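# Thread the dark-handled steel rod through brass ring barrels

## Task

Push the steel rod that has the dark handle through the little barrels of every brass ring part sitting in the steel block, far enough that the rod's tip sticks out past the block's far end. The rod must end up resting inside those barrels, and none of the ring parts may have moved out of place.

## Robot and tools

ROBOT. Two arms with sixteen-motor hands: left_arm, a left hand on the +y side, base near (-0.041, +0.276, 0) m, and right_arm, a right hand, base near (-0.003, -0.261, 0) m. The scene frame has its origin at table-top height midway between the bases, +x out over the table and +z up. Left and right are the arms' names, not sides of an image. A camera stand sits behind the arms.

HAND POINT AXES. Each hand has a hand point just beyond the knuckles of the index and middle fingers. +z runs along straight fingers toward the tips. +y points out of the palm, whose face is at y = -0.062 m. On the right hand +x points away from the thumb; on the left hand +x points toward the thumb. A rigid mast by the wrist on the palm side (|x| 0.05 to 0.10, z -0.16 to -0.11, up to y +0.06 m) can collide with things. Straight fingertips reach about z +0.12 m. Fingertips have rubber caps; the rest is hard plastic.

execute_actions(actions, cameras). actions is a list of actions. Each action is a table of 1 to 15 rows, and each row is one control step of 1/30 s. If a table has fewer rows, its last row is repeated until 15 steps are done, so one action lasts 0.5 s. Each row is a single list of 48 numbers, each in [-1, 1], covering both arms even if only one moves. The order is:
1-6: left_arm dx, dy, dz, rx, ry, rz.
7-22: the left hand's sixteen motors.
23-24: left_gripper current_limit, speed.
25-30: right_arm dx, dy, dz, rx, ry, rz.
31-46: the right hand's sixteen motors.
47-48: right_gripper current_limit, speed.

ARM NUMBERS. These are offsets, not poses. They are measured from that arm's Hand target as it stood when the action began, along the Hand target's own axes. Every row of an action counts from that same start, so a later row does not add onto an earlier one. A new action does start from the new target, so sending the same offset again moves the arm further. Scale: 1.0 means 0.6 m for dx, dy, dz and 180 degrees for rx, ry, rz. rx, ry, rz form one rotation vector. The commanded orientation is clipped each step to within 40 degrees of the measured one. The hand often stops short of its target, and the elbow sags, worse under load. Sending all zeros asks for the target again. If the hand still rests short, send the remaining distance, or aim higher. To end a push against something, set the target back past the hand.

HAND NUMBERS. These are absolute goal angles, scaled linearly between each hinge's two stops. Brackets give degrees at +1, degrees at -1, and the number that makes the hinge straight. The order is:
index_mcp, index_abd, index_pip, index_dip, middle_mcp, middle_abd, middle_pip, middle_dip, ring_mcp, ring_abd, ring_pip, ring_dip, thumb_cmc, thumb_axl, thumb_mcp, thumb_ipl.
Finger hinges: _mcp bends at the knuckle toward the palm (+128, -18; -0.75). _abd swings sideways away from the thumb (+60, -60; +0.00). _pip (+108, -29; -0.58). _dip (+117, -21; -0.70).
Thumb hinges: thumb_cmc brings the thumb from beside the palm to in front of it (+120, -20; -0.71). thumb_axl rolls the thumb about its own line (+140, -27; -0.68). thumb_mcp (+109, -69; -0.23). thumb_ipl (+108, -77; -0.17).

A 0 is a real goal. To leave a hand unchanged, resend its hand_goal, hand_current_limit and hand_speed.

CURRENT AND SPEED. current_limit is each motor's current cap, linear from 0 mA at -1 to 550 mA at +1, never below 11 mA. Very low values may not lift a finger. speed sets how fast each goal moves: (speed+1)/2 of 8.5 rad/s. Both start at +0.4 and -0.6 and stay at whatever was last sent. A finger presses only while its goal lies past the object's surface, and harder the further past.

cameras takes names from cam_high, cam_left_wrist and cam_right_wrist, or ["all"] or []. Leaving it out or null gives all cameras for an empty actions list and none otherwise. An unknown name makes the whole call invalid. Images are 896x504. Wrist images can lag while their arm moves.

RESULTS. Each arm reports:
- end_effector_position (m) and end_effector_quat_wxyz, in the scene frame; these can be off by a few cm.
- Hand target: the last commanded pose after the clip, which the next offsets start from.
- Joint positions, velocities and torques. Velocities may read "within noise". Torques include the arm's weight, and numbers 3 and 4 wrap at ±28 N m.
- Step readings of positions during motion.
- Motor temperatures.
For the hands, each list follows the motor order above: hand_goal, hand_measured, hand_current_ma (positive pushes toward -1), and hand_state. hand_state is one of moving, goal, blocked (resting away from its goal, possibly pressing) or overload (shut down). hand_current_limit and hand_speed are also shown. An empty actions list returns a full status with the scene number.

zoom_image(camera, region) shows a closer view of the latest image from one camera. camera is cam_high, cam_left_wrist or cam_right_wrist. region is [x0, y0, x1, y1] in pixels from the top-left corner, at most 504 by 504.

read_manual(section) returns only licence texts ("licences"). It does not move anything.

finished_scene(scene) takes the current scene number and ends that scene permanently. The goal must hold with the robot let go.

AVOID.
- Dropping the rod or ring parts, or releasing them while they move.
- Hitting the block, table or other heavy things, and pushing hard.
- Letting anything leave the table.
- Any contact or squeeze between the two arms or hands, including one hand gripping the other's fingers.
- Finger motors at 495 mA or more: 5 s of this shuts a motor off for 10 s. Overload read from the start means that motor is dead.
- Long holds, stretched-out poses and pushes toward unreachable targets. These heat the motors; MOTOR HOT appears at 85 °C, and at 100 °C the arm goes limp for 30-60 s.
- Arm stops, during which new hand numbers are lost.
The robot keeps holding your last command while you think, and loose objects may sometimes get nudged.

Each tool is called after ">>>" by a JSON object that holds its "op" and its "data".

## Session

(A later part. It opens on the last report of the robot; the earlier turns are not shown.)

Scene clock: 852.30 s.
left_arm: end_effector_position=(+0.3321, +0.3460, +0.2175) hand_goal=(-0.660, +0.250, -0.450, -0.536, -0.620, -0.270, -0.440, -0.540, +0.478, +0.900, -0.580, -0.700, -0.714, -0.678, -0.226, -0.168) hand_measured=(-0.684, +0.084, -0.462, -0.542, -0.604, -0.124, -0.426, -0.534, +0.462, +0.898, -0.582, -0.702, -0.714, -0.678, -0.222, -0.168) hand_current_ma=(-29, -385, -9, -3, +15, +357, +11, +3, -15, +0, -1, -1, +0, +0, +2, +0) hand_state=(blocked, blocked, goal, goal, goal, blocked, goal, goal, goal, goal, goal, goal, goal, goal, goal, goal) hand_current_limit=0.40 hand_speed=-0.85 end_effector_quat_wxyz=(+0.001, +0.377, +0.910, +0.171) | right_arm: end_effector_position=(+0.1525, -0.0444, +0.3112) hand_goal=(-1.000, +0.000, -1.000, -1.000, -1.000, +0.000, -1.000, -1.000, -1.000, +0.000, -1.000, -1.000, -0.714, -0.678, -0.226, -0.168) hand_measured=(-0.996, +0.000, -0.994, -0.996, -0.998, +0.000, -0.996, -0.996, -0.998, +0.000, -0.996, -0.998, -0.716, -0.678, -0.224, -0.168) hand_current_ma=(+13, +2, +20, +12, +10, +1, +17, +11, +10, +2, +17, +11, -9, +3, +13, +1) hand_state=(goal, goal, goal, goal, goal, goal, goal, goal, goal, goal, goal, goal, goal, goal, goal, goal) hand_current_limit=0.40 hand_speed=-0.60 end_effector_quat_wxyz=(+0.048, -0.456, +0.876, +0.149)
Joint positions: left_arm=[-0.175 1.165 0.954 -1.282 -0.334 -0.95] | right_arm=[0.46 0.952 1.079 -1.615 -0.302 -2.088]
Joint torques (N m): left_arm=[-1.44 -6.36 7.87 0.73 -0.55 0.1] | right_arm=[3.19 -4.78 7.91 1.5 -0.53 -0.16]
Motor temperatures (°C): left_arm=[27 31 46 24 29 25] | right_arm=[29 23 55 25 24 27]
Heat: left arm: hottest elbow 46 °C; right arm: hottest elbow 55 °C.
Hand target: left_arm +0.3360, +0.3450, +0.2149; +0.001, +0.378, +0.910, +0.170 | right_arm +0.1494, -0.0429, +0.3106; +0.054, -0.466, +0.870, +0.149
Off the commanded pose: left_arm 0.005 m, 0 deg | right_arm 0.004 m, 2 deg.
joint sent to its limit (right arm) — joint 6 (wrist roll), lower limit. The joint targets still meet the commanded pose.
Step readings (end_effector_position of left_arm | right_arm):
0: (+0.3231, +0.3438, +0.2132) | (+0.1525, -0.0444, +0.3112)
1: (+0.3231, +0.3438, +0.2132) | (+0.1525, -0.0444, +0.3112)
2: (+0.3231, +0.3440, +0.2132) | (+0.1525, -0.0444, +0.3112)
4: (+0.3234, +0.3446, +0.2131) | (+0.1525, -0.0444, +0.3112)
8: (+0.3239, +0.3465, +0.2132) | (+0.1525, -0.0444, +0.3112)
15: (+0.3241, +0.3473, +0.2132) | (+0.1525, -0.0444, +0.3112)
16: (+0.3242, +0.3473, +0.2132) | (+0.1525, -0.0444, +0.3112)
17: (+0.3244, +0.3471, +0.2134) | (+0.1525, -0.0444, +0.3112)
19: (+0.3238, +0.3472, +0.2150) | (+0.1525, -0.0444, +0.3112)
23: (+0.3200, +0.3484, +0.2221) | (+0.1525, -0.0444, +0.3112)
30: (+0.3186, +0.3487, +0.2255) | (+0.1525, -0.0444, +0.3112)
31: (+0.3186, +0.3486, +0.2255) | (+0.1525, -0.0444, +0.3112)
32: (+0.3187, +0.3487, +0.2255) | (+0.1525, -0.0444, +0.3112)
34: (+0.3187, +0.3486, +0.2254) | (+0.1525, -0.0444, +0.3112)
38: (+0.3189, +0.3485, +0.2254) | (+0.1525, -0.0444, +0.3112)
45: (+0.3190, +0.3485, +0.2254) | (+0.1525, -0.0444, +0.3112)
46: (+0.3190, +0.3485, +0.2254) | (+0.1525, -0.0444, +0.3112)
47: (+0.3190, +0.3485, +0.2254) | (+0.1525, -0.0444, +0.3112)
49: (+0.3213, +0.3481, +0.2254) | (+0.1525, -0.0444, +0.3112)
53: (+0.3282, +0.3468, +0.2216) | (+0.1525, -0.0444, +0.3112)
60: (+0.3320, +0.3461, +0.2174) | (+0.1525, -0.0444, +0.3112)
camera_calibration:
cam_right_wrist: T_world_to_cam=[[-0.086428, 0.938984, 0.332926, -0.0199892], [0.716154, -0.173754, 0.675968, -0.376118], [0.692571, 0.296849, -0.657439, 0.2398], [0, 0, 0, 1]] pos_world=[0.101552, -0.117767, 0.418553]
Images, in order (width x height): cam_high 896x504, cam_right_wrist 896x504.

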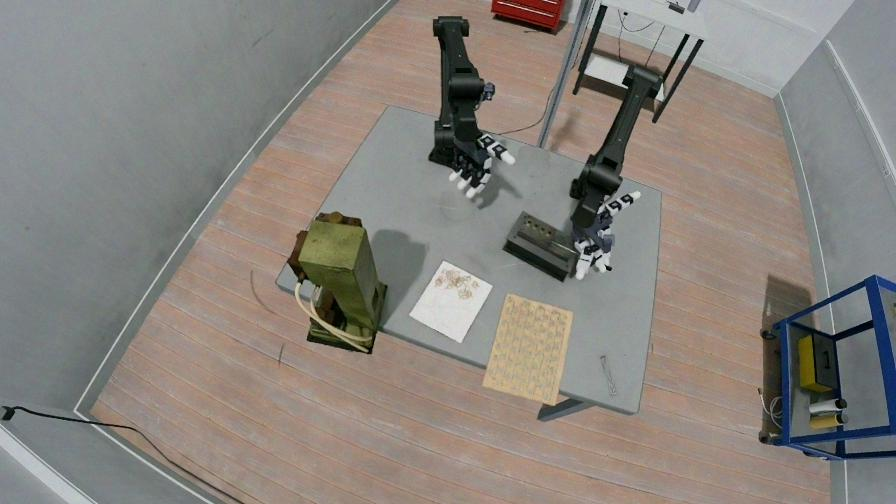

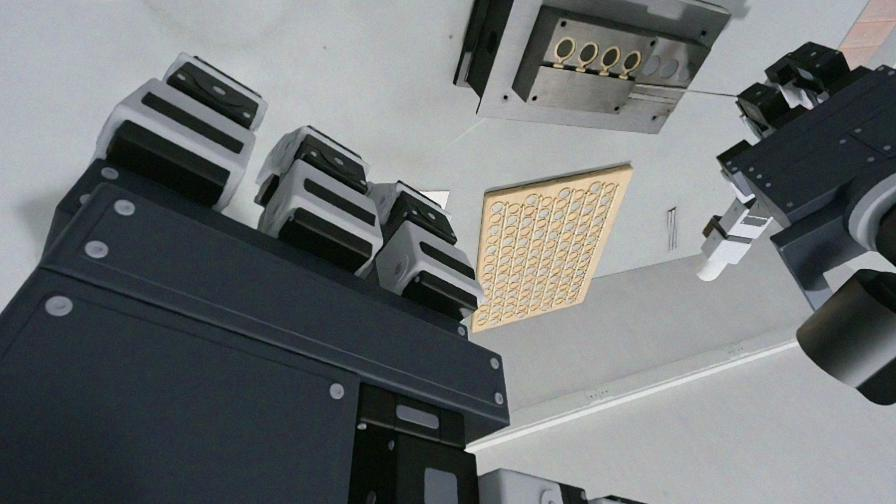

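>>> {"op": "execute_actions", "data": {"actions": [[[0.0002,0.003,-0.0008,0.0019,-0.0032,0.0049,-0.66,0.25,-0.45,-0.535,-0.62,-0.27,-0.44,-0.54,0.479,0.9,-0.58,-0.7,-0.714,-0.678,-0.226,-0.168,0.4,-0.85,0,0,0,0,0,0,-1,0,-1,-1,-1,0,-1,-1,-1,0,-1,-1,-0.714,-0.678,-0.226,-0.168,0.4,-0.6],[0.0004,0.006,-0.0016,0.0038,-0.0065,0.0098,-0.66,0.25,-0.45,-0.535,-0.62,-0.27,-0.44,-0.54,0.479,0.9,-0.58,-0.7,-0.714,-0.678,-0.226,-0.168,0.4,-0.85,0,0,0,0,0,0,-1,0,-1,-1,-1,0,-1,-1,-1,0,-1,-1,-0.714,-0.678,-0.226,-0.168,0.4,-0.6],[0.0006,0.0089,-0.0023,0.0057,-0.0097,0.0147,-0.66,0.25,-0.45,-0.535,-0.62,-0.27,-0.44,-0.54,0.479,0.9,-0.58,-0.7,-0.714,-0.678,-0.226,-0.168,0.4,-0.85,0,0,0,0,0,0,-1,0,-1,-1,-1,0,-1,-1,-1,0,-1,-1,-0.714,-0.678,-0.226,-0.168,0.4,-0.6]]], "cameras": ["cam_high", "cam_right_wrist", "cam_left_wrist"]}}

>>> {"op": "zoom_image", "data": {"camera": "cam_right_wrist", "region": [590, 50, 667, 94]}}

>>> {"op": "zoom_image", "data": {"camera": "cam_right_wrist", "region": [545, 30, 755, 150]}}

>>> {"op": "zoom_image", "data": {"camera": "cam_high", "region": [528, 218, 576, 252]}}

Scene clock: 856.63 s.
left_arm: end_effector_position=(+0.3358, +0.3474, +0.2129) hand_goal=(-0.660, +0.250, -0.450, -0.536, -0.620, -0.270, -0.440, -0.540, +0.478, +0.900, -0.580, -0.700, -0.714, -0.678, -0.226, -0.168) hand_measured=(-0.684, +0.084, -0.462, -0.542, -0.602, -0.126, -0.424, -0.532, +0.462, +0.898, -0.582, -0.702, -0.714, -0.678, -0.222, -0.168) hand_current_ma=(-29, -385, -9, -3, +19, +347, +13, +4, -15, +0, -1, -1, +0, +0, +2, +0) hand_state=(blocked, blocked, goal, goal, goal, blocked, goal, goal, goal, goal, goal, goal, goal, goal, goal, goal) hand_current_limit=0.40 hand_speed=-0.85 end_effector_quat_wxyz=(-0.002, +0.401, +0.903, +0.155) | right_arm: end_effector_position=(+0.1525, -0.0444, +0.3112) hand_goal=(-1.000, +0.000, -1.000, -1.000, -1.000, +0.000, -1.000, -1.000, -1.000, +0.000, -1.000, -1.000, -0.714, -0.678, -0.226, -0.168) hand_measured=(-0.996, +0.000, -0.994, -0.996, -0.998, +0.000, -0.996, -0.996, -0.998, +0.000, -0.996, -0.998, -0.716, -0.678, -0.224, -0.168) hand_current_ma=(+13, +2, +20, +12, +10, +1, +17, +11, +10, +2, +17, +11, -9, +3, +13, +1) hand_state=(goal, goal, goal, goal, goal, goal, goal, goal, goal, goal, goal, goal, goal, goal, goal, goal) hand_current_limit=0.40 hand_speed=-0.60 end_effector_quat_wxyz=(+0.048, -0.456, +0.876, +0.149)
Joint positions: left_arm=[-0.15 1.165 0.954 -1.28 -0.302 -0.876] | right_arm=[0.46 0.952 1.079 -1.615 -0.302 -2.088]
Joint torques (N m): left_arm=[-0.44 -7.88 8.03 0.75 -0.36 0.18] | right_arm=[3.84 -5.19 7.79 1.5 -0.45 -0.16]
Motor temperatures (°C): left_arm=[27 31 46 24 29 25] | right_arm=[29 23 55 25 24 27]
Heat: left arm: hottest elbow 46 °C; right arm: hottest elbow 55 °C.
Hand target: left_arm +0.3392, +0.3484, +0.2179; +0.008, +0.402, +0.902, +0.156 | right_arm +0.1494, -0.0429, +0.3106; +0.054, -0.466, +0.870, +0.149
Off the commanded pose: left_arm 0.006 m, 1 deg | right_arm 0.004 m, 2 deg.
joint sent to its limit (right arm) — joint 6 (wrist roll), lower limit. The joint targets still meet the commanded pose.
Step readings (end_effector_position of left_arm | right_arm):
0: (+0.3321, +0.3460, +0.2175) | (+0.1525, -0.0444, +0.3112)
1: (+0.3321, +0.3460, +0.2174) | (+0.1525, -0.0444, +0.3112)
2: (+0.3321, +0.3458, +0.2173) | (+0.1525, -0.0444, +0.3112)
4: (+0.3327, +0.3455, +0.2163) | (+0.1525, -0.0444, +0.3112)
8: (+0.3337, +0.3475, +0.2137) | (+0.1525, -0.0444, +0.3112)
15: (+0.3353, +0.3475, +0.2130) | (+0.1525, -0.0444, +0.3112)
camera_calibration:
cam_left_wrist: T_world_to_cam=[[0.0973655, -0.940898, -0.324393, 0.337309], [-0.75968, -0.280832, 0.586532, 0.176142], [-0.642967, 0.189327, -0.742124, 0.433129], [0, 0, 0, 1]] pos_world=[0.379457, 0.284837, 0.327544]
cam_right_wrist: T_world_to_cam=[[-0.086428, 0.938984, 0.332926, -0.0199892], [0.716154, -0.173754, 0.675968, -0.376118], [0.692571, 0.296849, -0.657439, 0.2398], [0, 0, 0, 1]] pos_world=[0.101552, -0.117767, 0.418553]

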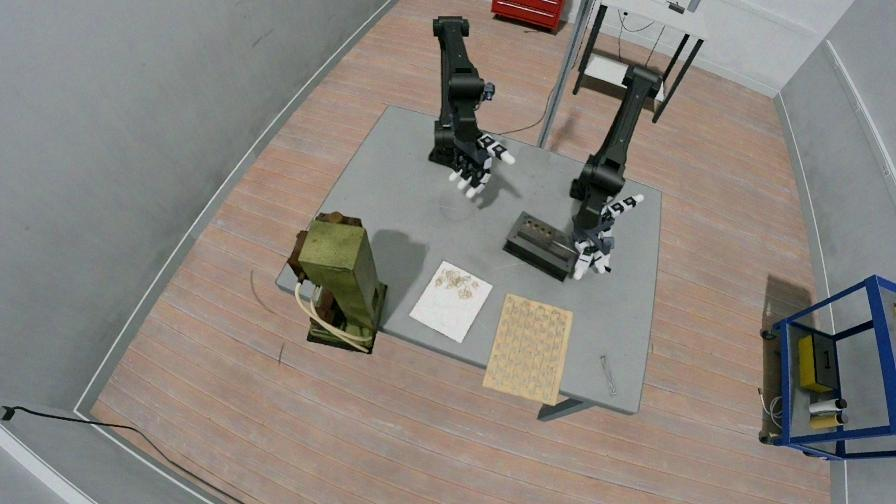

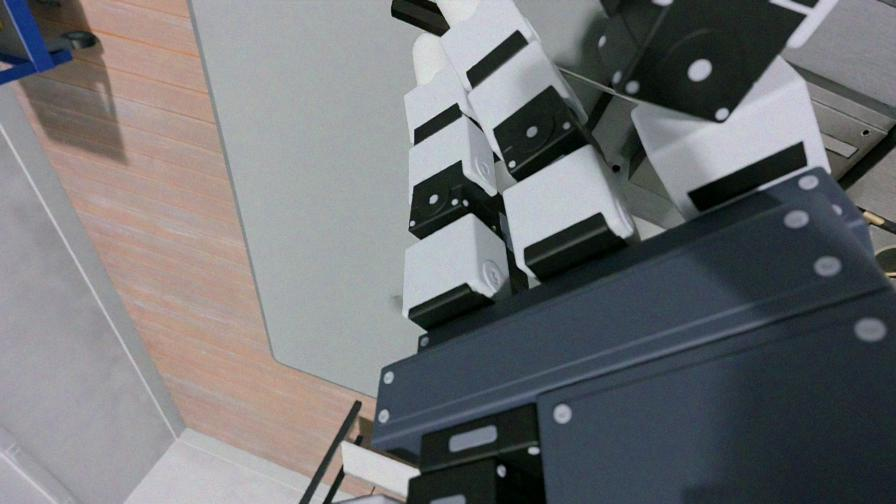

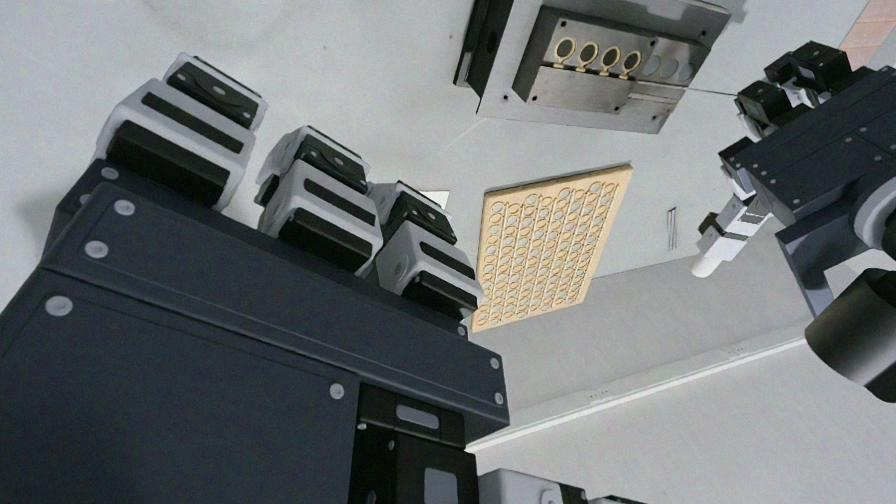

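Scaled by 6.545 from the camera's 896x504 image, which has a finer 1280x720 frame.

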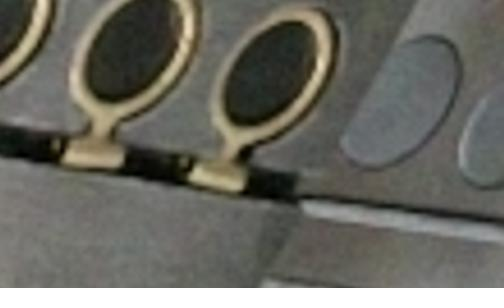

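Scaled by 2.400 from the camera's 896x504 image, which has a finer 1280x720 frame.

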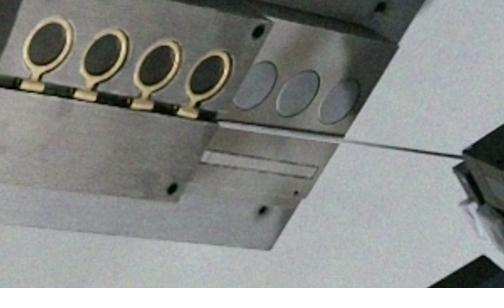

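Scaled by 10.500 from the camera's 896x504 image, which has a finer 1280x720 frame.

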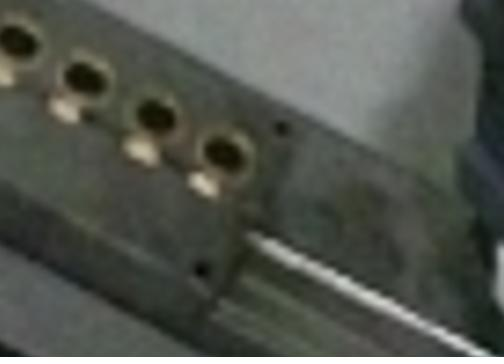

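>>> {"op": "zoom_image", "data": {"camera": "cam_right_wrist", "region": [680, 40, 820, 160]}}

>>> {"op": "zoom_image", "data": {"camera": "cam_left_wrist", "region": [380, 0, 660, 160]}}

>>> {"op": "zoom_image", "data": {"camera": "cam_high", "region": [545, 225, 645, 295]}}

Scaled by 3.600 from the camera's 896x504 image, which has a finer 1280x720 frame.

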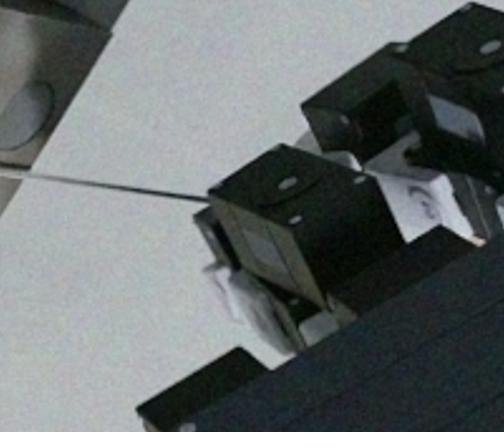

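Scaled by 1.800 from the camera's 896x504 image, which has a finer 1280x720 frame.

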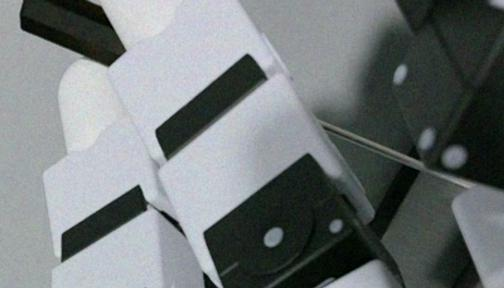

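Scaled by 5.040 from the camera's 896x504 image, which has a finer 1280x720 frame.

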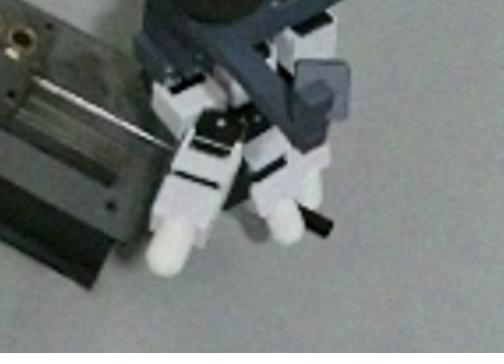

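>>> {"op": "execute_actions", "data": {"actions": [[[0.002,0.0033,-0.0046,0.0023,-0.0025,0.0023,-0.66,0.25,-0.45,-0.535,-0.62,-0.27,-0.44,-0.54,0.479,0.9,-0.58,-0.7,-0.714,-0.678,-0.226,-0.168,0.65,-0.9,0,0,0,0,0,0,-1,0,-1,-1,-1,0,-1,-1,-1,0,-1,-1,-0.714,-0.678,-0.226,-0.168,0.4,-0.6],[0.004,0.0066,-0.0092,0.0045,-0.005,0.0046,-0.66,0.25,-0.45,-0.535,-0.62,-0.27,-0.44,-0.54,0.479,0.9,-0.58,-0.7,-0.714,-0.678,-0.226,-0.168,0.65,-0.9,0,0,0,0,0,0,-1,0,-1,-1,-1,0,-1,-1,-1,0,-1,-1,-0.714,-0.678,-0.226,-0.168,0.4,-0.6],[0.0058,0.0098,-0.0139,0.0068,-0.0075,0.0069,-0.66,0.25,-0.45,-0.535,-0.62,-0.27,-0.44,-0.54,0.479,0.9,-0.58,-0.7,-0.714,-0.678,-0.226,-0.168,0.65,-0.9,0,0,0,0,0,0,-1,0,-1,-1,-1,0,-1,-1,-1,0,-1,-1,-0.714,-0.678,-0.226,-0.168,0.4,-0.6]]], "cameras": ["cam_high", "cam_right_wrist"]}}

>>> {"op": "zoom_image", "data": {"camera": "cam_right_wrist", "region": [590, 50, 667, 94]}}

>>> {"op": "zoom_image", "data": {"camera": "cam_right_wrist", "region": [545, 30, 755, 150]}}

>>> {"op": "zoom_image", "data": {"camera": "cam_high", "region": [528, 218, 576, 252]}}

Scene clock: 860.93 s.
left_arm: end_effector_position=(+0.3332, +0.3513, +0.2135) hand_goal=(-0.660, +0.250, -0.450, -0.536, -0.620, -0.270, -0.440, -0.540, +0.478, +0.900, -0.580, -0.700, -0.714, -0.678, -0.226, -0.168) hand_measured=(-0.684, +0.086, -0.462, -0.542, -0.600, -0.126, -0.424, -0.532, +0.462, +0.898, -0.582, -0.702, -0.714, -0.678, -0.222, -0.168) hand_current_ma=(-29, -427, -9, -3, +20, +347, +13, +5, -15, +0, -1, -1, +0, +0, +2, +0) hand_state=(blocked, blocked, goal, goal, goal, blocked, goal, goal, goal, goal, goal, goal, goal, goal, goal, goal) hand_current_limit=0.65 hand_speed=-0.90 end_effector_quat_wxyz=(+0.000, +0.413, +0.900, +0.138) | right_arm: end_effector_position=(+0.1525, -0.0444, +0.3112) hand_goal=(-1.000, +0.000, -1.000, -1.000, -1.000, +0.000, -1.000, -1.000, -1.000, +0.000, -1.000, -1.000, -0.714, -0.678, -0.226, -0.168) hand_measured=(-0.996, +0.000, -0.994, -0.996, -0.998, +0.000, -0.996, -0.996, -0.998, +0.000, -0.996, -0.998, -0.716, -0.678, -0.224, -0.168) hand_current_ma=(+13, +2, +20, +12, +10, +1, +17, +11, +10, +2, +17, +11, -9, +3, +13, +1) hand_state=(goal, goal, goal, goal, goal, goal, goal, goal, goal, goal, goal, goal, goal, goal, goal, goal) hand_current_limit=0.40 hand_speed=-0.60 end_effector_quat_wxyz=(+0.048, -0.456, +0.876, +0.149)
Joint positions: left_arm=[-0.12 1.147 0.954 -1.292 -0.265 -0.821] | right_arm=[0.46 0.952 1.079 -1.615 -0.302 -2.088]
Joint torques (N m): left_arm=[-0.32 -7.65 9.87 0.06 -0.37 0.14] | right_arm=[3.6 -5.07 7.71 1.46 -0.49 -0.16]
Motor temperatures (°C): left_arm=[27 31 46 24 29 25] | right_arm=[29 23 55 25 24 27]
Heat: left arm: hottest elbow 46 °C; right arm: hottest elbow 55 °C.
Hand target: left_arm +0.3399, +0.3522, +0.2279; +0.012, +0.413, +0.900, +0.141 | right_arm +0.1494, -0.0429, +0.3106; +0.054, -0.466, +0.870, +0.149
Off the commanded pose: left_arm 0.016 m, 1 deg | right_arm 0.004 m, 2 deg.
joint sent to its limit (right arm) — joint 6 (wrist roll), lower limit. The joint targets still meet the commanded pose.
Step readings (end_effector_position of left_arm | right_arm):
0: (+0.3359, +0.3473, +0.2129) | (+0.1525, -0.0444, +0.3112)
1: (+0.3359, +0.3473, +0.2129) | (+0.1525, -0.0444, +0.3112)
2: (+0.3359, +0.3473, +0.2128) | (+0.1525, -0.0444, +0.3112)
4: (+0.3358, +0.3483, +0.2122) | (+0.1525, -0.0444, +0.3112)
8: (+0.3338, +0.3511, +0.2128) | (+0.1525, -0.0444, +0.3112)
15: (+0.3330, +0.3515, +0.2138) | (+0.1525, -0.0444, +0.3112)
camera_calibration:
cam_right_wrist: T_world_to_cam=[[-0.086428, 0.938984, 0.332926, -0.0199892], [0.716154, -0.173754, 0.675968, -0.376118], [0.692571, 0.296849, -0.657439, 0.2398], [0, 0, 0, 1]] pos_world=[0.101552, -0.117767, 0.418553]
Images, in order (width x height): cam_high 896x504, cam_right_wrist 896x504.

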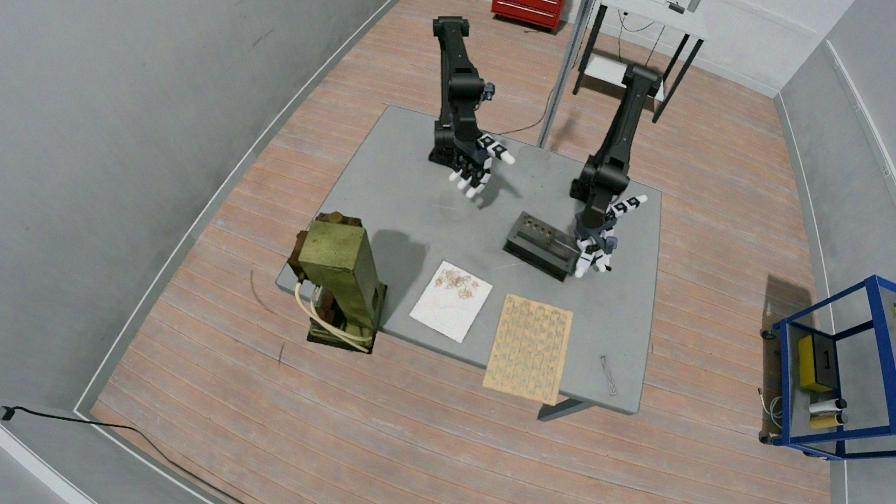

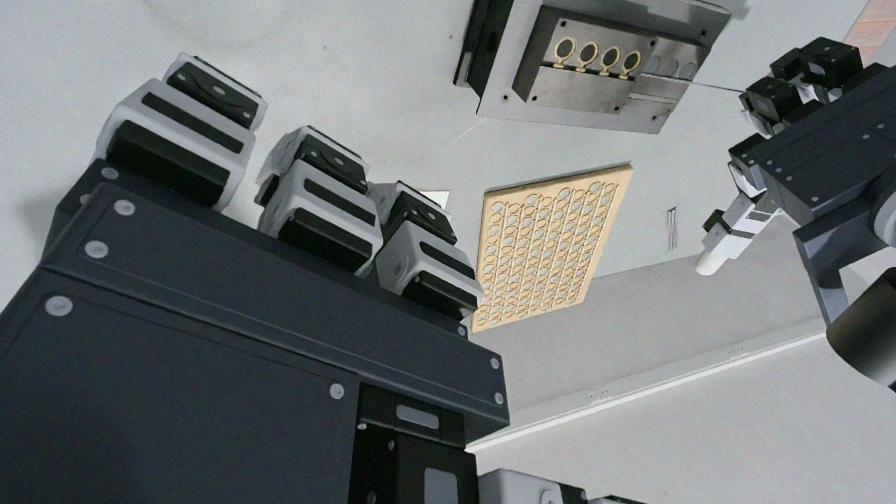

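Scaled by 6.545 from the camera's 896x504 image, which has a finer 1280x720 frame.

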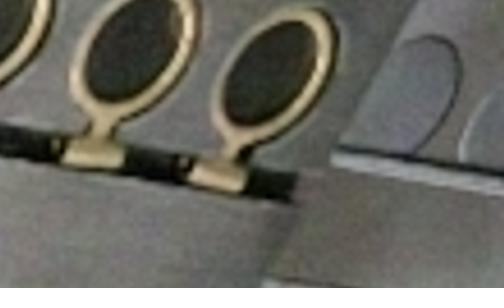

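Scaled by 2.400 from the camera's 896x504 image, which has a finer 1280x720 frame.

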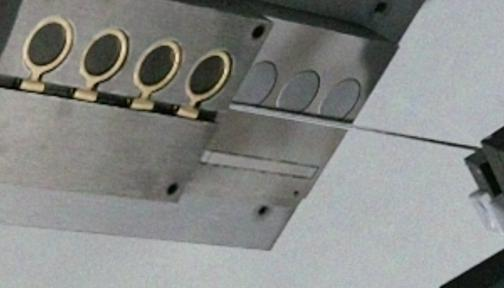

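Scaled by 10.500 from the camera's 896x504 image, which has a finer 1280x720 frame.

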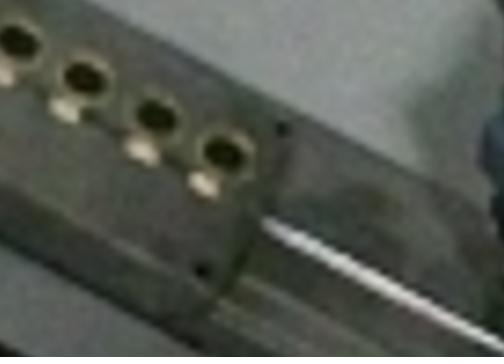

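>>> {"op": "execute_actions", "data": {"actions": [[[0.0013,0.0025,-0.007,0,0,0,-0.66,0.25,-0.45,-0.535,-0.62,-0.27,-0.44,-0.54,0.479,0.9,-0.58,-0.7,-0.714,-0.678,-0.226,-0.168,0.65,-0.9,0,0,0,0,0,0,-1,0,-1,-1,-1,0,-1,-1,-1,0,-1,-1,-0.714,-0.678,-0.226,-0.168,0.4,-0.6],[0.0027,0.005,-0.014,0,0,0,-0.66,0.25,-0.45,-0.535,-0.62,-0.27,-0.44,-0.54,0.479,0.9,-0.58,-0.7,-0.714,-0.678,-0.226,-0.168,0.65,-0.9,0,0,0,0,0,0,-1,0,-1,-1,-1,0,-1,-1,-1,0,-1,-1,-0.714,-0.678,-0.226,-0.168,0.4,-0.6],[0.004,0.0075,-0.021,0,0,0,-0.66,0.25,-0.45,-0.535,-0.62,-0.27,-0.44,-0.54,0.479,0.9,-0.58,-0.7,-0.714,-0.678,-0.226,-0.168,0.65,-0.9,0,0,0,0,0,0,-1,0,-1,-1,-1,0,-1,-1,-1,0,-1,-1,-0.714,-0.678,-0.226,-0.168,0.4,-0.6],[0.0053,0.01,-0.028,0,0,0,-0.66,0.25,-0.45,-0.535,-0.62,-0.27,-0.44,-0.54,0.479,0.9,-0.58,-0.7,-0.714,-0.678,-0.226,-0.168,0.65,-0.9,0,0,0,0,0,0,-1,0,-1,-1,-1,0,-1,-1,-1,0,-1,-1,-0.714,-0.678,-0.226,-0.168,0.4,-0.6]]], "cameras": ["cam_high", "cam_right_wrist"]}}

>>> {"op": "zoom_image", "data": {"camera": "cam_right_wrist", "region": [545, 30, 755, 150]}}

>>> {"op": "zoom_image", "data": {"camera": "cam_high", "region": [518, 210, 588, 260]}}

Scene clock: 865.10 s.
left_arm: end_effector_position=(+0.3298, +0.3531, +0.2258) hand_goal=(-0.660, +0.250, -0.450, -0.536, -0.620, -0.270, -0.440, -0.540, +0.478, +0.900, -0.580, -0.700, -0.714, -0.678, -0.226, -0.168) hand_measured=(-0.684, +0.086, -0.462, -0.542, -0.600, -0.126, -0.424, -0.532, +0.462, +0.898, -0.582, -0.702, -0.714, -0.678, -0.222, -0.168) hand_current_ma=(-29, -424, -9, -3, +20, +347, +13, +5, -15, +0, -1, -1, +0, +0, +2, +0) hand_state=(blocked, blocked, goal, goal, goal, blocked, goal, goal, goal, goal, goal, goal, goal, goal, goal, goal) hand_current_limit=0.65 hand_speed=-0.90 end_effector_quat_wxyz=(-0.006, +0.415, +0.900, +0.136) | right_arm: end_effector_position=(+0.1525, -0.0444, +0.3112) hand_goal=(-1.000, +0.000, -1.000, -1.000, -1.000, +0.000, -1.000, -1.000, -1.000, +0.000, -1.000, -1.000, -0.714, -0.678, -0.226, -0.168) hand_measured=(-0.996, +0.000, -0.994, -0.996, -0.998, +0.000, -0.996, -0.996, -0.998, +0.000, -0.996, -0.998, -0.716, -0.678, -0.224, -0.168) hand_current_ma=(+13, +2, +20, +12, +10, +1, +17, +11, +10, +2, +17, +11, -9, +3, +13, +1) hand_state=(goal, goal, goal, goal, goal, goal, goal, goal, goal, goal, goal, goal, goal, goal, goal, goal) hand_current_limit=0.40 hand_speed=-0.60 end_effector_quat_wxyz=(+0.048, -0.456, +0.876, +0.149)
Joint positions: left_arm=[-0.115 1.137 0.981 -1.34 -0.264 -0.814] | right_arm=[0.46 0.952 1.079 -1.615 -0.302 -2.088]
Joint torques (N m): left_arm=[-0.5 -6.95 10.82 0.06 -0.43 0.16] | right_arm=[3.08 -5.54 8.01 1.69 -0.41 -0.15]
Motor temperatures (°C): left_arm=[27 31 47 24 28 25] | right_arm=[29 23 55 25 24 27]
Heat: left arm: hottest elbow 47 °C; right arm: hottest elbow 55 °C.
Hand target: left_arm +0.3400, +0.3543, +0.2459; +0.012, +0.413, +0.900, +0.141 | right_arm +0.1494, -0.0429, +0.3106; +0.054, -0.466, +0.870, +0.149
Off the commanded pose: left_arm 0.023 m, 2 deg | right_arm 0.004 m, 2 deg.
joint sent to its limit (right arm) — joint 6 (wrist roll), lower limit. The joint targets still meet the commanded pose.
Step readings (end_effector_position of left_arm | right_arm):
0: (+0.3332, +0.3513, +0.2137) | (+0.1525, -0.0444, +0.3112)
1: (+0.3332, +0.3513, +0.2137) | (+0.1525, -0.0444, +0.3112)
2: (+0.3330, +0.3513, +0.2136) | (+0.1525, -0.0444, +0.3112)
4: (+0.3316, +0.3517, +0.2133) | (+0.1525, -0.0444, +0.3112)
8: (+0.3283, +0.3530, +0.2167) | (+0.1525, -0.0444, +0.3112)
15: (+0.3301, +0.3531, +0.2257) | (+0.1525, -0.0444, +0.3112)
camera_calibration:
cam_right_wrist: T_world_to_cam=[[-0.086428, 0.938984, 0.332926, -0.0199892], [0.716154, -0.173754, 0.675968, -0.376118], [0.692571, 0.296849, -0.657439, 0.2398], [0, 0, 0, 1]] pos_world=[0.101552, -0.117767, 0.418553]
Images, in order (width x height): cam_high 896x504, cam_right_wrist 896x504.

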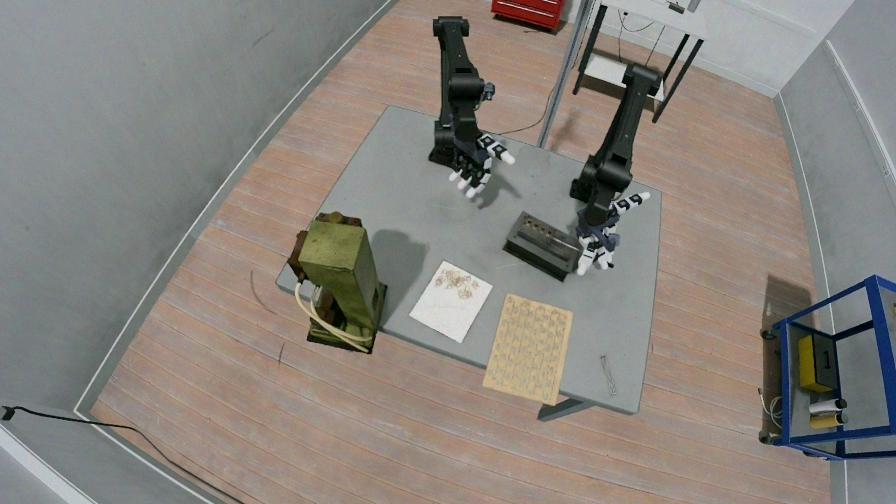

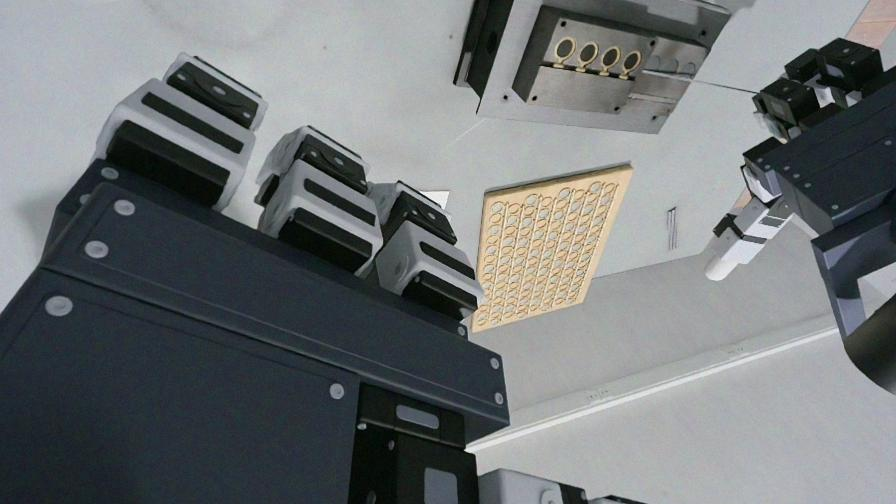

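Scaled by 2.400 from the camera's 896x504 image, which has a finer 1280x720 frame.

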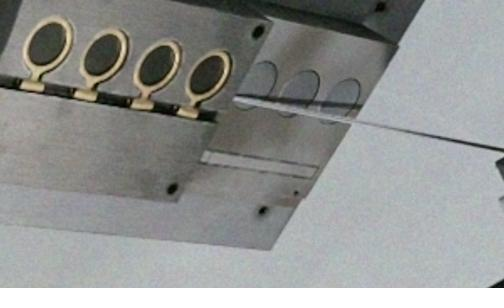

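Scaled by 7.200 from the camera's 896x504 image, which has a finer 1280x720 frame.

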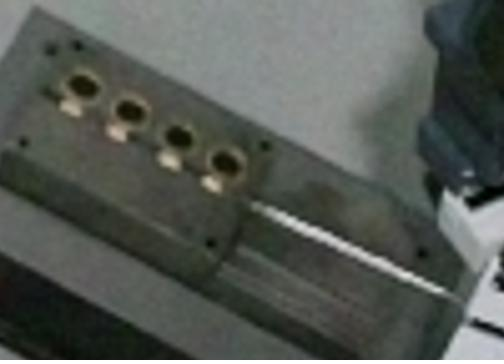

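>>> {"op": "execute_actions", "data": {"actions": [[[0.0013,0.0025,-0.007,0,0,0,-0.66,0.25,-0.45,-0.535,-0.62,-0.27,-0.44,-0.54,0.479,0.9,-0.58,-0.7,-0.714,-0.678,-0.226,-0.168,0.65,-0.9,0,0,0,0,0,0,-1,0,-1,-1,-1,0,-1,-1,-1,0,-1,-1,-0.714,-0.678,-0.226,-0.168,0.4,-0.6],[0.0025,0.0045,-0.0125,0,0,0,-0.66,0.25,-0.45,-0.535,-0.62,-0.27,-0.44,-0.54,0.479,0.9,-0.58,-0.7,-0.714,-0.678,-0.226,-0.168,0.65,-0.9,0,0,0,0,0,0,-1,0,-1,-1,-1,0,-1,-1,-1,0,-1,-1,-0.714,-0.678,-0.226,-0.168,0.4,-0.6],[0.0038,0.007,-0.0187,0,0,0,-0.66,0.25,-0.45,-0.535,-0.62,-0.27,-0.44,-0.54,0.479,0.9,-0.58,-0.7,-0.714,-0.678,-0.226,-0.168,0.65,-0.9,0,0,0,0,0,0,-1,0,-1,-1,-1,0,-1,-1,-1,0,-1,-1,-0.714,-0.678,-0.226,-0.168,0.4,-0.6],[0.005,0.0095,-0.025,0,0,0,-0.66,0.25,-0.45,-0.535,-0.62,-0.27,-0.44,-0.54,0.479,0.9,-0.58,-0.7,-0.714,-0.678,-0.226,-0.168,0.65,-0.9,0,0,0,0,0,0,-1,0,-1,-1,-1,0,-1,-1,-1,0,-1,-1,-0.714,-0.678,-0.226,-0.168,0.4,-0.6]]], "cameras": ["cam_high", "cam_right_wrist", "cam_left_wrist"]}}

>>> {"op": "zoom_image", "data": {"camera": "cam_right_wrist", "region": [545, 30, 805, 180]}}

>>> {"op": "zoom_image", "data": {"camera": "cam_high", "region": [518, 210, 630, 290]}}

Scene clock: 867.50 s.
left_arm: end_effector_position=(+0.3306, +0.3551, +0.2417) hand_goal=(-0.660, +0.250, -0.450, -0.536, -0.620, -0.270, -0.440, -0.540, +0.478, +0.900, -0.580, -0.700, -0.714, -0.678, -0.226, -0.168) hand_measured=(-0.684, +0.088, -0.462, -0.542, -0.600, -0.126, -0.424, -0.532, +0.462, +0.898, -0.582, -0.702, -0.714, -0.678, -0.222, -0.168) hand_current_ma=(-29, -421, -9, -3, +20, +347, +13, +5, -15, +0, -1, -1, +0, +0, +2, +0) hand_state=(blocked, blocked, goal, goal, goal, blocked, goal, goal, goal, goal, goal, goal, goal, goal, goal, goal) hand_current_limit=0.65 hand_speed=-0.90 end_effector_quat_wxyz=(-0.006, +0.415, +0.900, +0.136) | right_arm: end_effector_position=(+0.1525, -0.0444, +0.3112) hand_goal=(-1.000, +0.000, -1.000, -1.000, -1.000, +0.000, -1.000, -1.000, -1.000, +0.000, -1.000, -1.000, -0.714, -0.678, -0.226, -0.168) hand_measured=(-0.996, +0.000, -0.994, -0.996, -0.998, +0.000, -0.996, -0.996, -0.998, +0.000, -0.996, -0.998, -0.716, -0.678, -0.224, -0.168) hand_current_ma=(+13, +2, +20, +12, +10, +1, +17, +11, +10, +2, +17, +11, -9, +3, +13, +1) hand_state=(goal, goal, goal, goal, goal, goal, goal, goal, goal, goal, goal, goal, goal, goal, goal, goal) hand_current_limit=0.40 hand_speed=-0.60 end_effector_quat_wxyz=(+0.048, -0.456, +0.876, +0.149)
Joint positions: left_arm=[-0.108 1.132 1.02 -1.382 -0.263 -0.807] | right_arm=[0.46 0.952 1.079 -1.615 -0.302 -2.088]
Joint torques (N m): left_arm=[-0.21 -7.53 10.92 -0.12 -0.42 0.23] | right_arm=[3.14 -5.54 7.94 1.73 -0.45 -0.13]
Motor temperatures (°C): left_arm=[27 31 48 24 28 25] | right_arm=[29 23 55 25 24 27]
Heat: left arm: hottest elbow 48 °C; right arm: hottest elbow 55 °C.
Hand target: left_arm +0.3401, +0.3564, +0.2621; +0.012, +0.413, +0.900, +0.141 | right_arm +0.1494, -0.0429, +0.3106; +0.054, -0.466, +0.870, +0.149
Off the commanded pose: left_arm 0.022 m, 2 deg | right_arm 0.004 m, 2 deg.
joint sent to its limit (right arm) — joint 6 (wrist roll), lower limit. The joint targets still meet the commanded pose.
Step readings (end_effector_position of left_arm | right_arm):
0: (+0.3298, +0.3531, +0.2258) | (+0.1525, -0.0444, +0.3112)
1: (+0.3298, +0.3531, +0.2257) | (+0.1525, -0.0444, +0.3112)
2: (+0.3296, +0.3531, +0.2258) | (+0.1525, -0.0444, +0.3112)
4: (+0.3289, +0.3534, +0.2268) | (+0.1525, -0.0444, +0.3112)
8: (+0.3294, +0.3546, +0.2342) | (+0.1525, -0.0444, +0.3112)
15: (+0.3310, +0.3551, +0.2418) | (+0.1525, -0.0444, +0.3112)
camera_calibration:
cam_left_wrist: T_world_to_cam=[[0.0636801, -0.952372, -0.298214, 0.363318], [-0.750639, -0.242625, 0.614552, 0.134159], [-0.657637, 0.184717, -0.730338, 0.453335], [0, 0, 0, 1]] pos_world=[0.375698, 0.294825, 0.356987]
cam_right_wrist: T_world_to_cam=[[-0.086428, 0.938984, 0.332926, -0.0199892], [0.716154, -0.173754, 0.675968, -0.376118], [0.692571, 0.296849, -0.657439, 0.2398], [0, 0, 0, 1]] pos_world=[0.101552, -0.117767, 0.418553]

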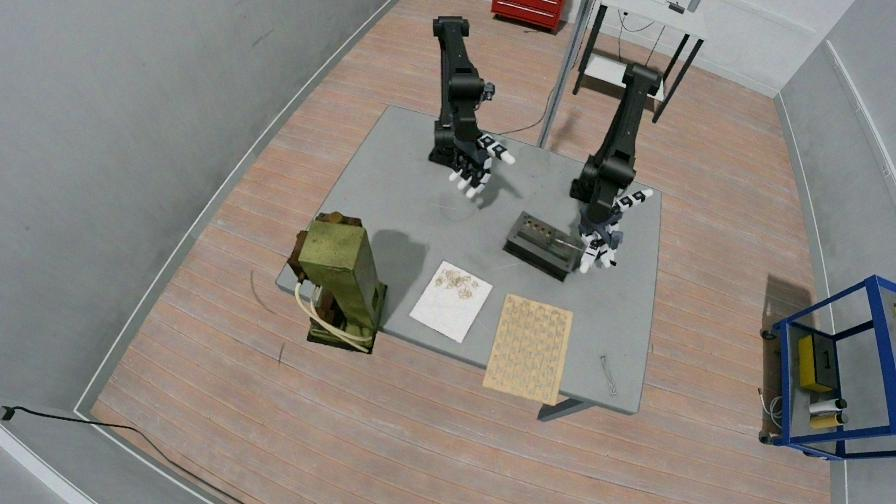

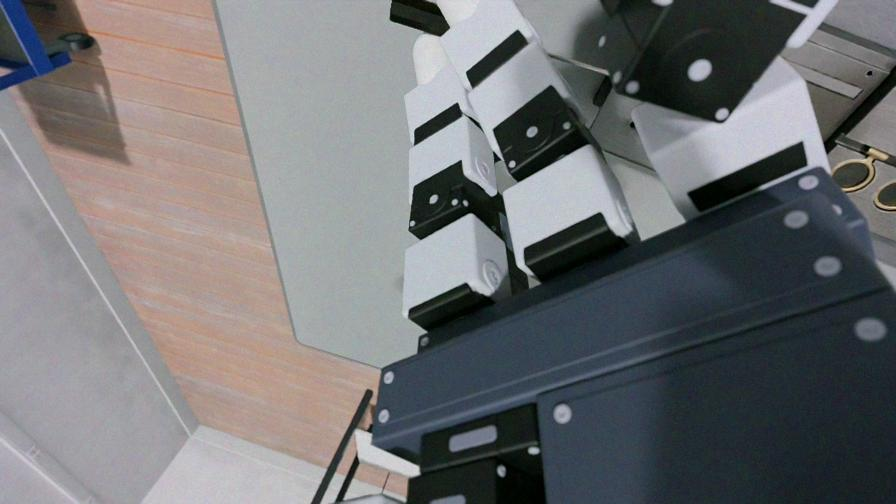

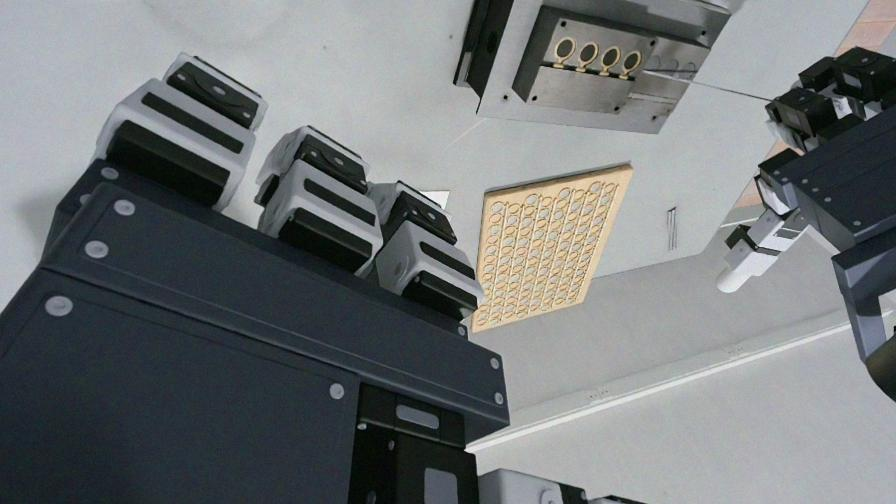

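Scaled by 1.938 from the camera's 896x504 image, which has a finer 1280x720 frame.

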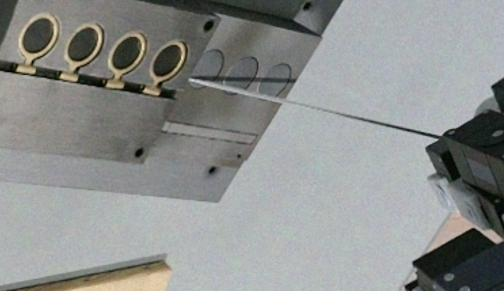

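Scaled by 4.500 from the camera's 896x504 image, which has a finer 1280x720 frame.

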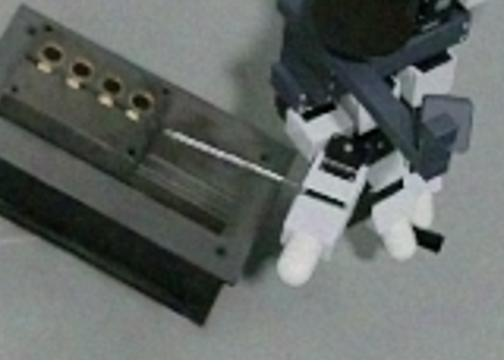

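>>> {"op": "execute_actions", "data": {"actions": [[[-0.0051,-0.0027,0.017,0,0,0,-0.66,0.25,-0.45,-0.535,-0.62,-0.27,-0.44,-0.54,0.479,0.9,-0.58,-0.7,-0.714,-0.678,-0.226,-0.168,0.65,-0.9,0,0,0,0,0,0,-1,0,-1,-1,-1,0,-1,-1,-1,0,-1,-1,-0.714,-0.678,-0.226,-0.168,0.4,-0.6],[-0.0103,-0.0054,0.0341,0,0,0,-0.66,0.25,-0.45,-0.535,-0.62,-0.27,-0.44,-0.54,0.479,0.9,-0.58,-0.7,-0.714,-0.678,-0.226,-0.168,0.65,-0.9,0,0,0,0,0,0,-1,0,-1,-1,-1,0,-1,-1,-1,0,-1,-1,-0.714,-0.678,-0.226,-0.168,0.4,-0.6]],[[-0.0051,-0.0027,0.017,0,0,0,-0.66,0.25,-0.45,-0.535,-0.62,-0.27,-0.44,-0.54,0.479,0.9,-0.58,-0.7,-0.714,-0.678,-0.226,-0.168,0.65,-0.9,0,0,0,0,0,0,-1,0,-1,-1,-1,0,-1,-1,-1,0,-1,-1,-0.714,-0.678,-0.226,-0.168,0.4,-0.6],[-0.0103,-0.0054,0.0341,0,0,0,-0.66,0.25,-0.45,-0.535,-0.62,-0.27,-0.44,-0.54,0.479,0.9,-0.58,-0.7,-0.714,-0.678,-0.226,-0.168,0.65,-0.9,0,0,0,0,0,0,-1,0,-1,-1,-1,0,-1,-1,-1,0,-1,-1,-0.714,-0.678,-0.226,-0.168,0.4,-0.6]]], "cameras": ["cam_high", "cam_right_wrist"]}}

>>> {"op": "zoom_image", "data": {"camera": "cam_right_wrist", "region": [545, 30, 805, 180]}}

>>> {"op": "zoom_image", "data": {"camera": "cam_high", "region": [518, 210, 630, 290]}}

Scene clock: 875.93 s.
left_arm: end_effector_position=(+0.3466, +0.3532, +0.2246) hand_goal=(-0.660, +0.250, -0.450, -0.536, -0.620, -0.270, -0.440, -0.540, +0.478, +0.900, -0.580, -0.700, -0.714, -0.678, -0.226, -0.168) hand_measured=(-0.684, +0.088, -0.462, -0.542, -0.600, -0.126, -0.424, -0.532, +0.462, +0.898, -0.582, -0.702, -0.714, -0.678, -0.222, -0.168) hand_current_ma=(-29, -419, -9, -3, +20, +347, +13, +5, -15, +0, -1, -1, +0, +0, +2, +0) hand_state=(blocked, blocked, goal, goal, goal, blocked, goal, goal, goal, goal, goal, goal, goal, goal, goal, goal) hand_current_limit=0.65 hand_speed=-0.90 end_effector_quat_wxyz=(+0.014, +0.412, +0.900, +0.143) | right_arm: end_effector_position=(+0.1525, -0.0444, +0.3112) hand_goal=(-1.000, +0.000, -1.000, -1.000, -1.000, +0.000, -1.000, -1.000, -1.000, +0.000, -1.000, -1.000, -0.714, -0.678, -0.226, -0.168) hand_measured=(-0.996, +0.000, -0.994, -0.996, -0.998, +0.000, -0.996, -0.996, -0.998, +0.000, -0.996, -0.998, -0.716, -0.678, -0.224, -0.168) hand_current_ma=(+13, +2, +20, +12, +10, +1, +17, +11, +10, +2, +17, +11, -9, +3, +13, +1) hand_state=(goal, goal, goal, goal, goal, goal, goal, goal, goal, goal, goal, goal, goal, goal, goal, goal) hand_current_limit=0.40 hand_speed=-0.60 end_effector_quat_wxyz=(+0.048, -0.456, +0.876, +0.149)
Joint positions: left_arm=[-0.108 1.158 0.987 -1.279 -0.263 -0.806] | right_arm=[0.46 0.952 1.079 -1.615 -0.302 -2.088]
Joint torques (N m): left_arm=[-0.91 -6.07 7.6 0.68 -0.46 0.13] | right_arm=[2.84 -4.95 7.92 1.57 -0.47 -0.16]
Heat: left arm: hottest elbow 50 °C; right arm: hottest elbow 54 °C.
Hand target: left_arm +0.3491, +0.3532, +0.2199; +0.012, +0.413, +0.900, +0.141 | right_arm +0.1494, -0.0429, +0.3106; +0.054, -0.466, +0.870, +0.149
Off the commanded pose: left_arm 0.005 m, 0 deg | right_arm 0.004 m, 2 deg.
joint sent to its limit (right arm) — joint 6 (wrist roll), lower limit. The joint targets still meet the commanded pose.
Step readings (end_effector_position of left_arm | right_arm):
0: (+0.3307, +0.3551, +0.2417) | (+0.1525, -0.0444, +0.3112)
1: (+0.3307, +0.3551, +0.2417) | (+0.1525, -0.0444, +0.3112)
2: (+0.3307, +0.3551, +0.2417) | (+0.1525, -0.0444, +0.3112)
4: (+0.3325, +0.3549, +0.2422) | (+0.1525, -0.0444, +0.3112)
8: (+0.3376, +0.3543, +0.2437) | (+0.1525, -0.0444, +0.3112)
15: (+0.3397, +0.3540, +0.2443) | (+0.1525, -0.0444, +0.3112)
16: (+0.3399, +0.3540, +0.2443) | (+0.1525, -0.0444, +0.3112)
17: (+0.3404, +0.3539, +0.2441) | (+0.1525, -0.0444, +0.3112)
19: (+0.3432, +0.3536, +0.2425) | (+0.1525, -0.0444, +0.3112)
23: (+0.3452, +0.3534, +0.2318) | (+0.1525, -0.0444, +0.3112)
30: (+0.3463, +0.3533, +0.2245) | (+0.1525, -0.0444, +0.3112)
camera_calibration:
cam_right_wrist: T_world_to_cam=[[-0.086428, 0.938984, 0.332926, -0.0199892], [0.716154, -0.173754, 0.675968, -0.376118], [0.692571, 0.296849, -0.657439, 0.2398], [0, 0, 0, 1]] pos_world=[0.101552, -0.117767, 0.418553]
Images, in order (width x height): cam_high 896x504, cam_right_wrist 896x504.

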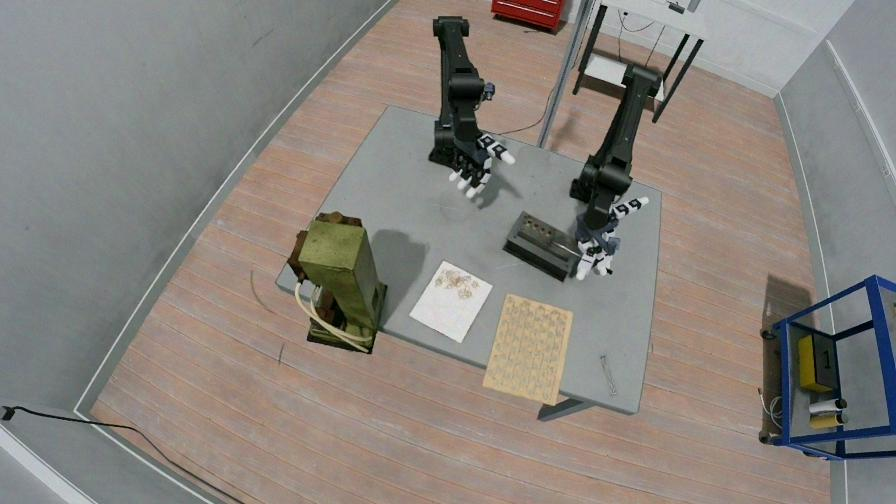

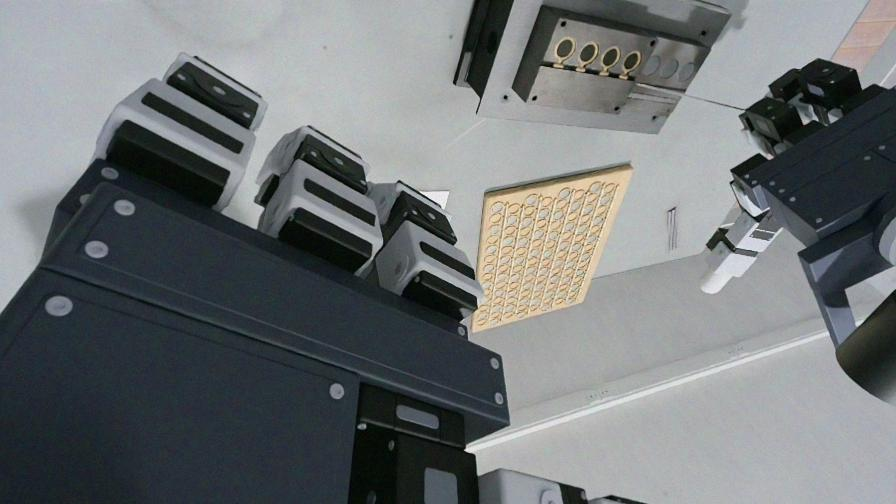

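Scaled by 1.938 from the camera's 896x504 image, which has a finer 1280x720 frame.

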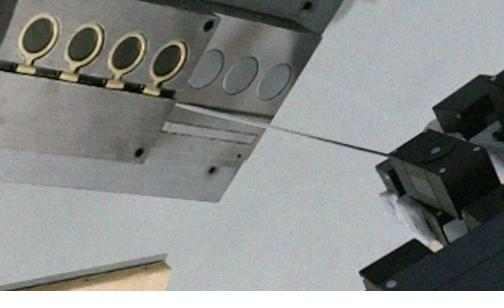

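Scaled by 4.500 from the camera's 896x504 image, which has a finer 1280x720 frame.

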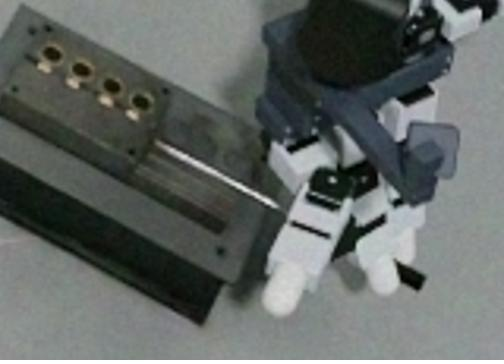

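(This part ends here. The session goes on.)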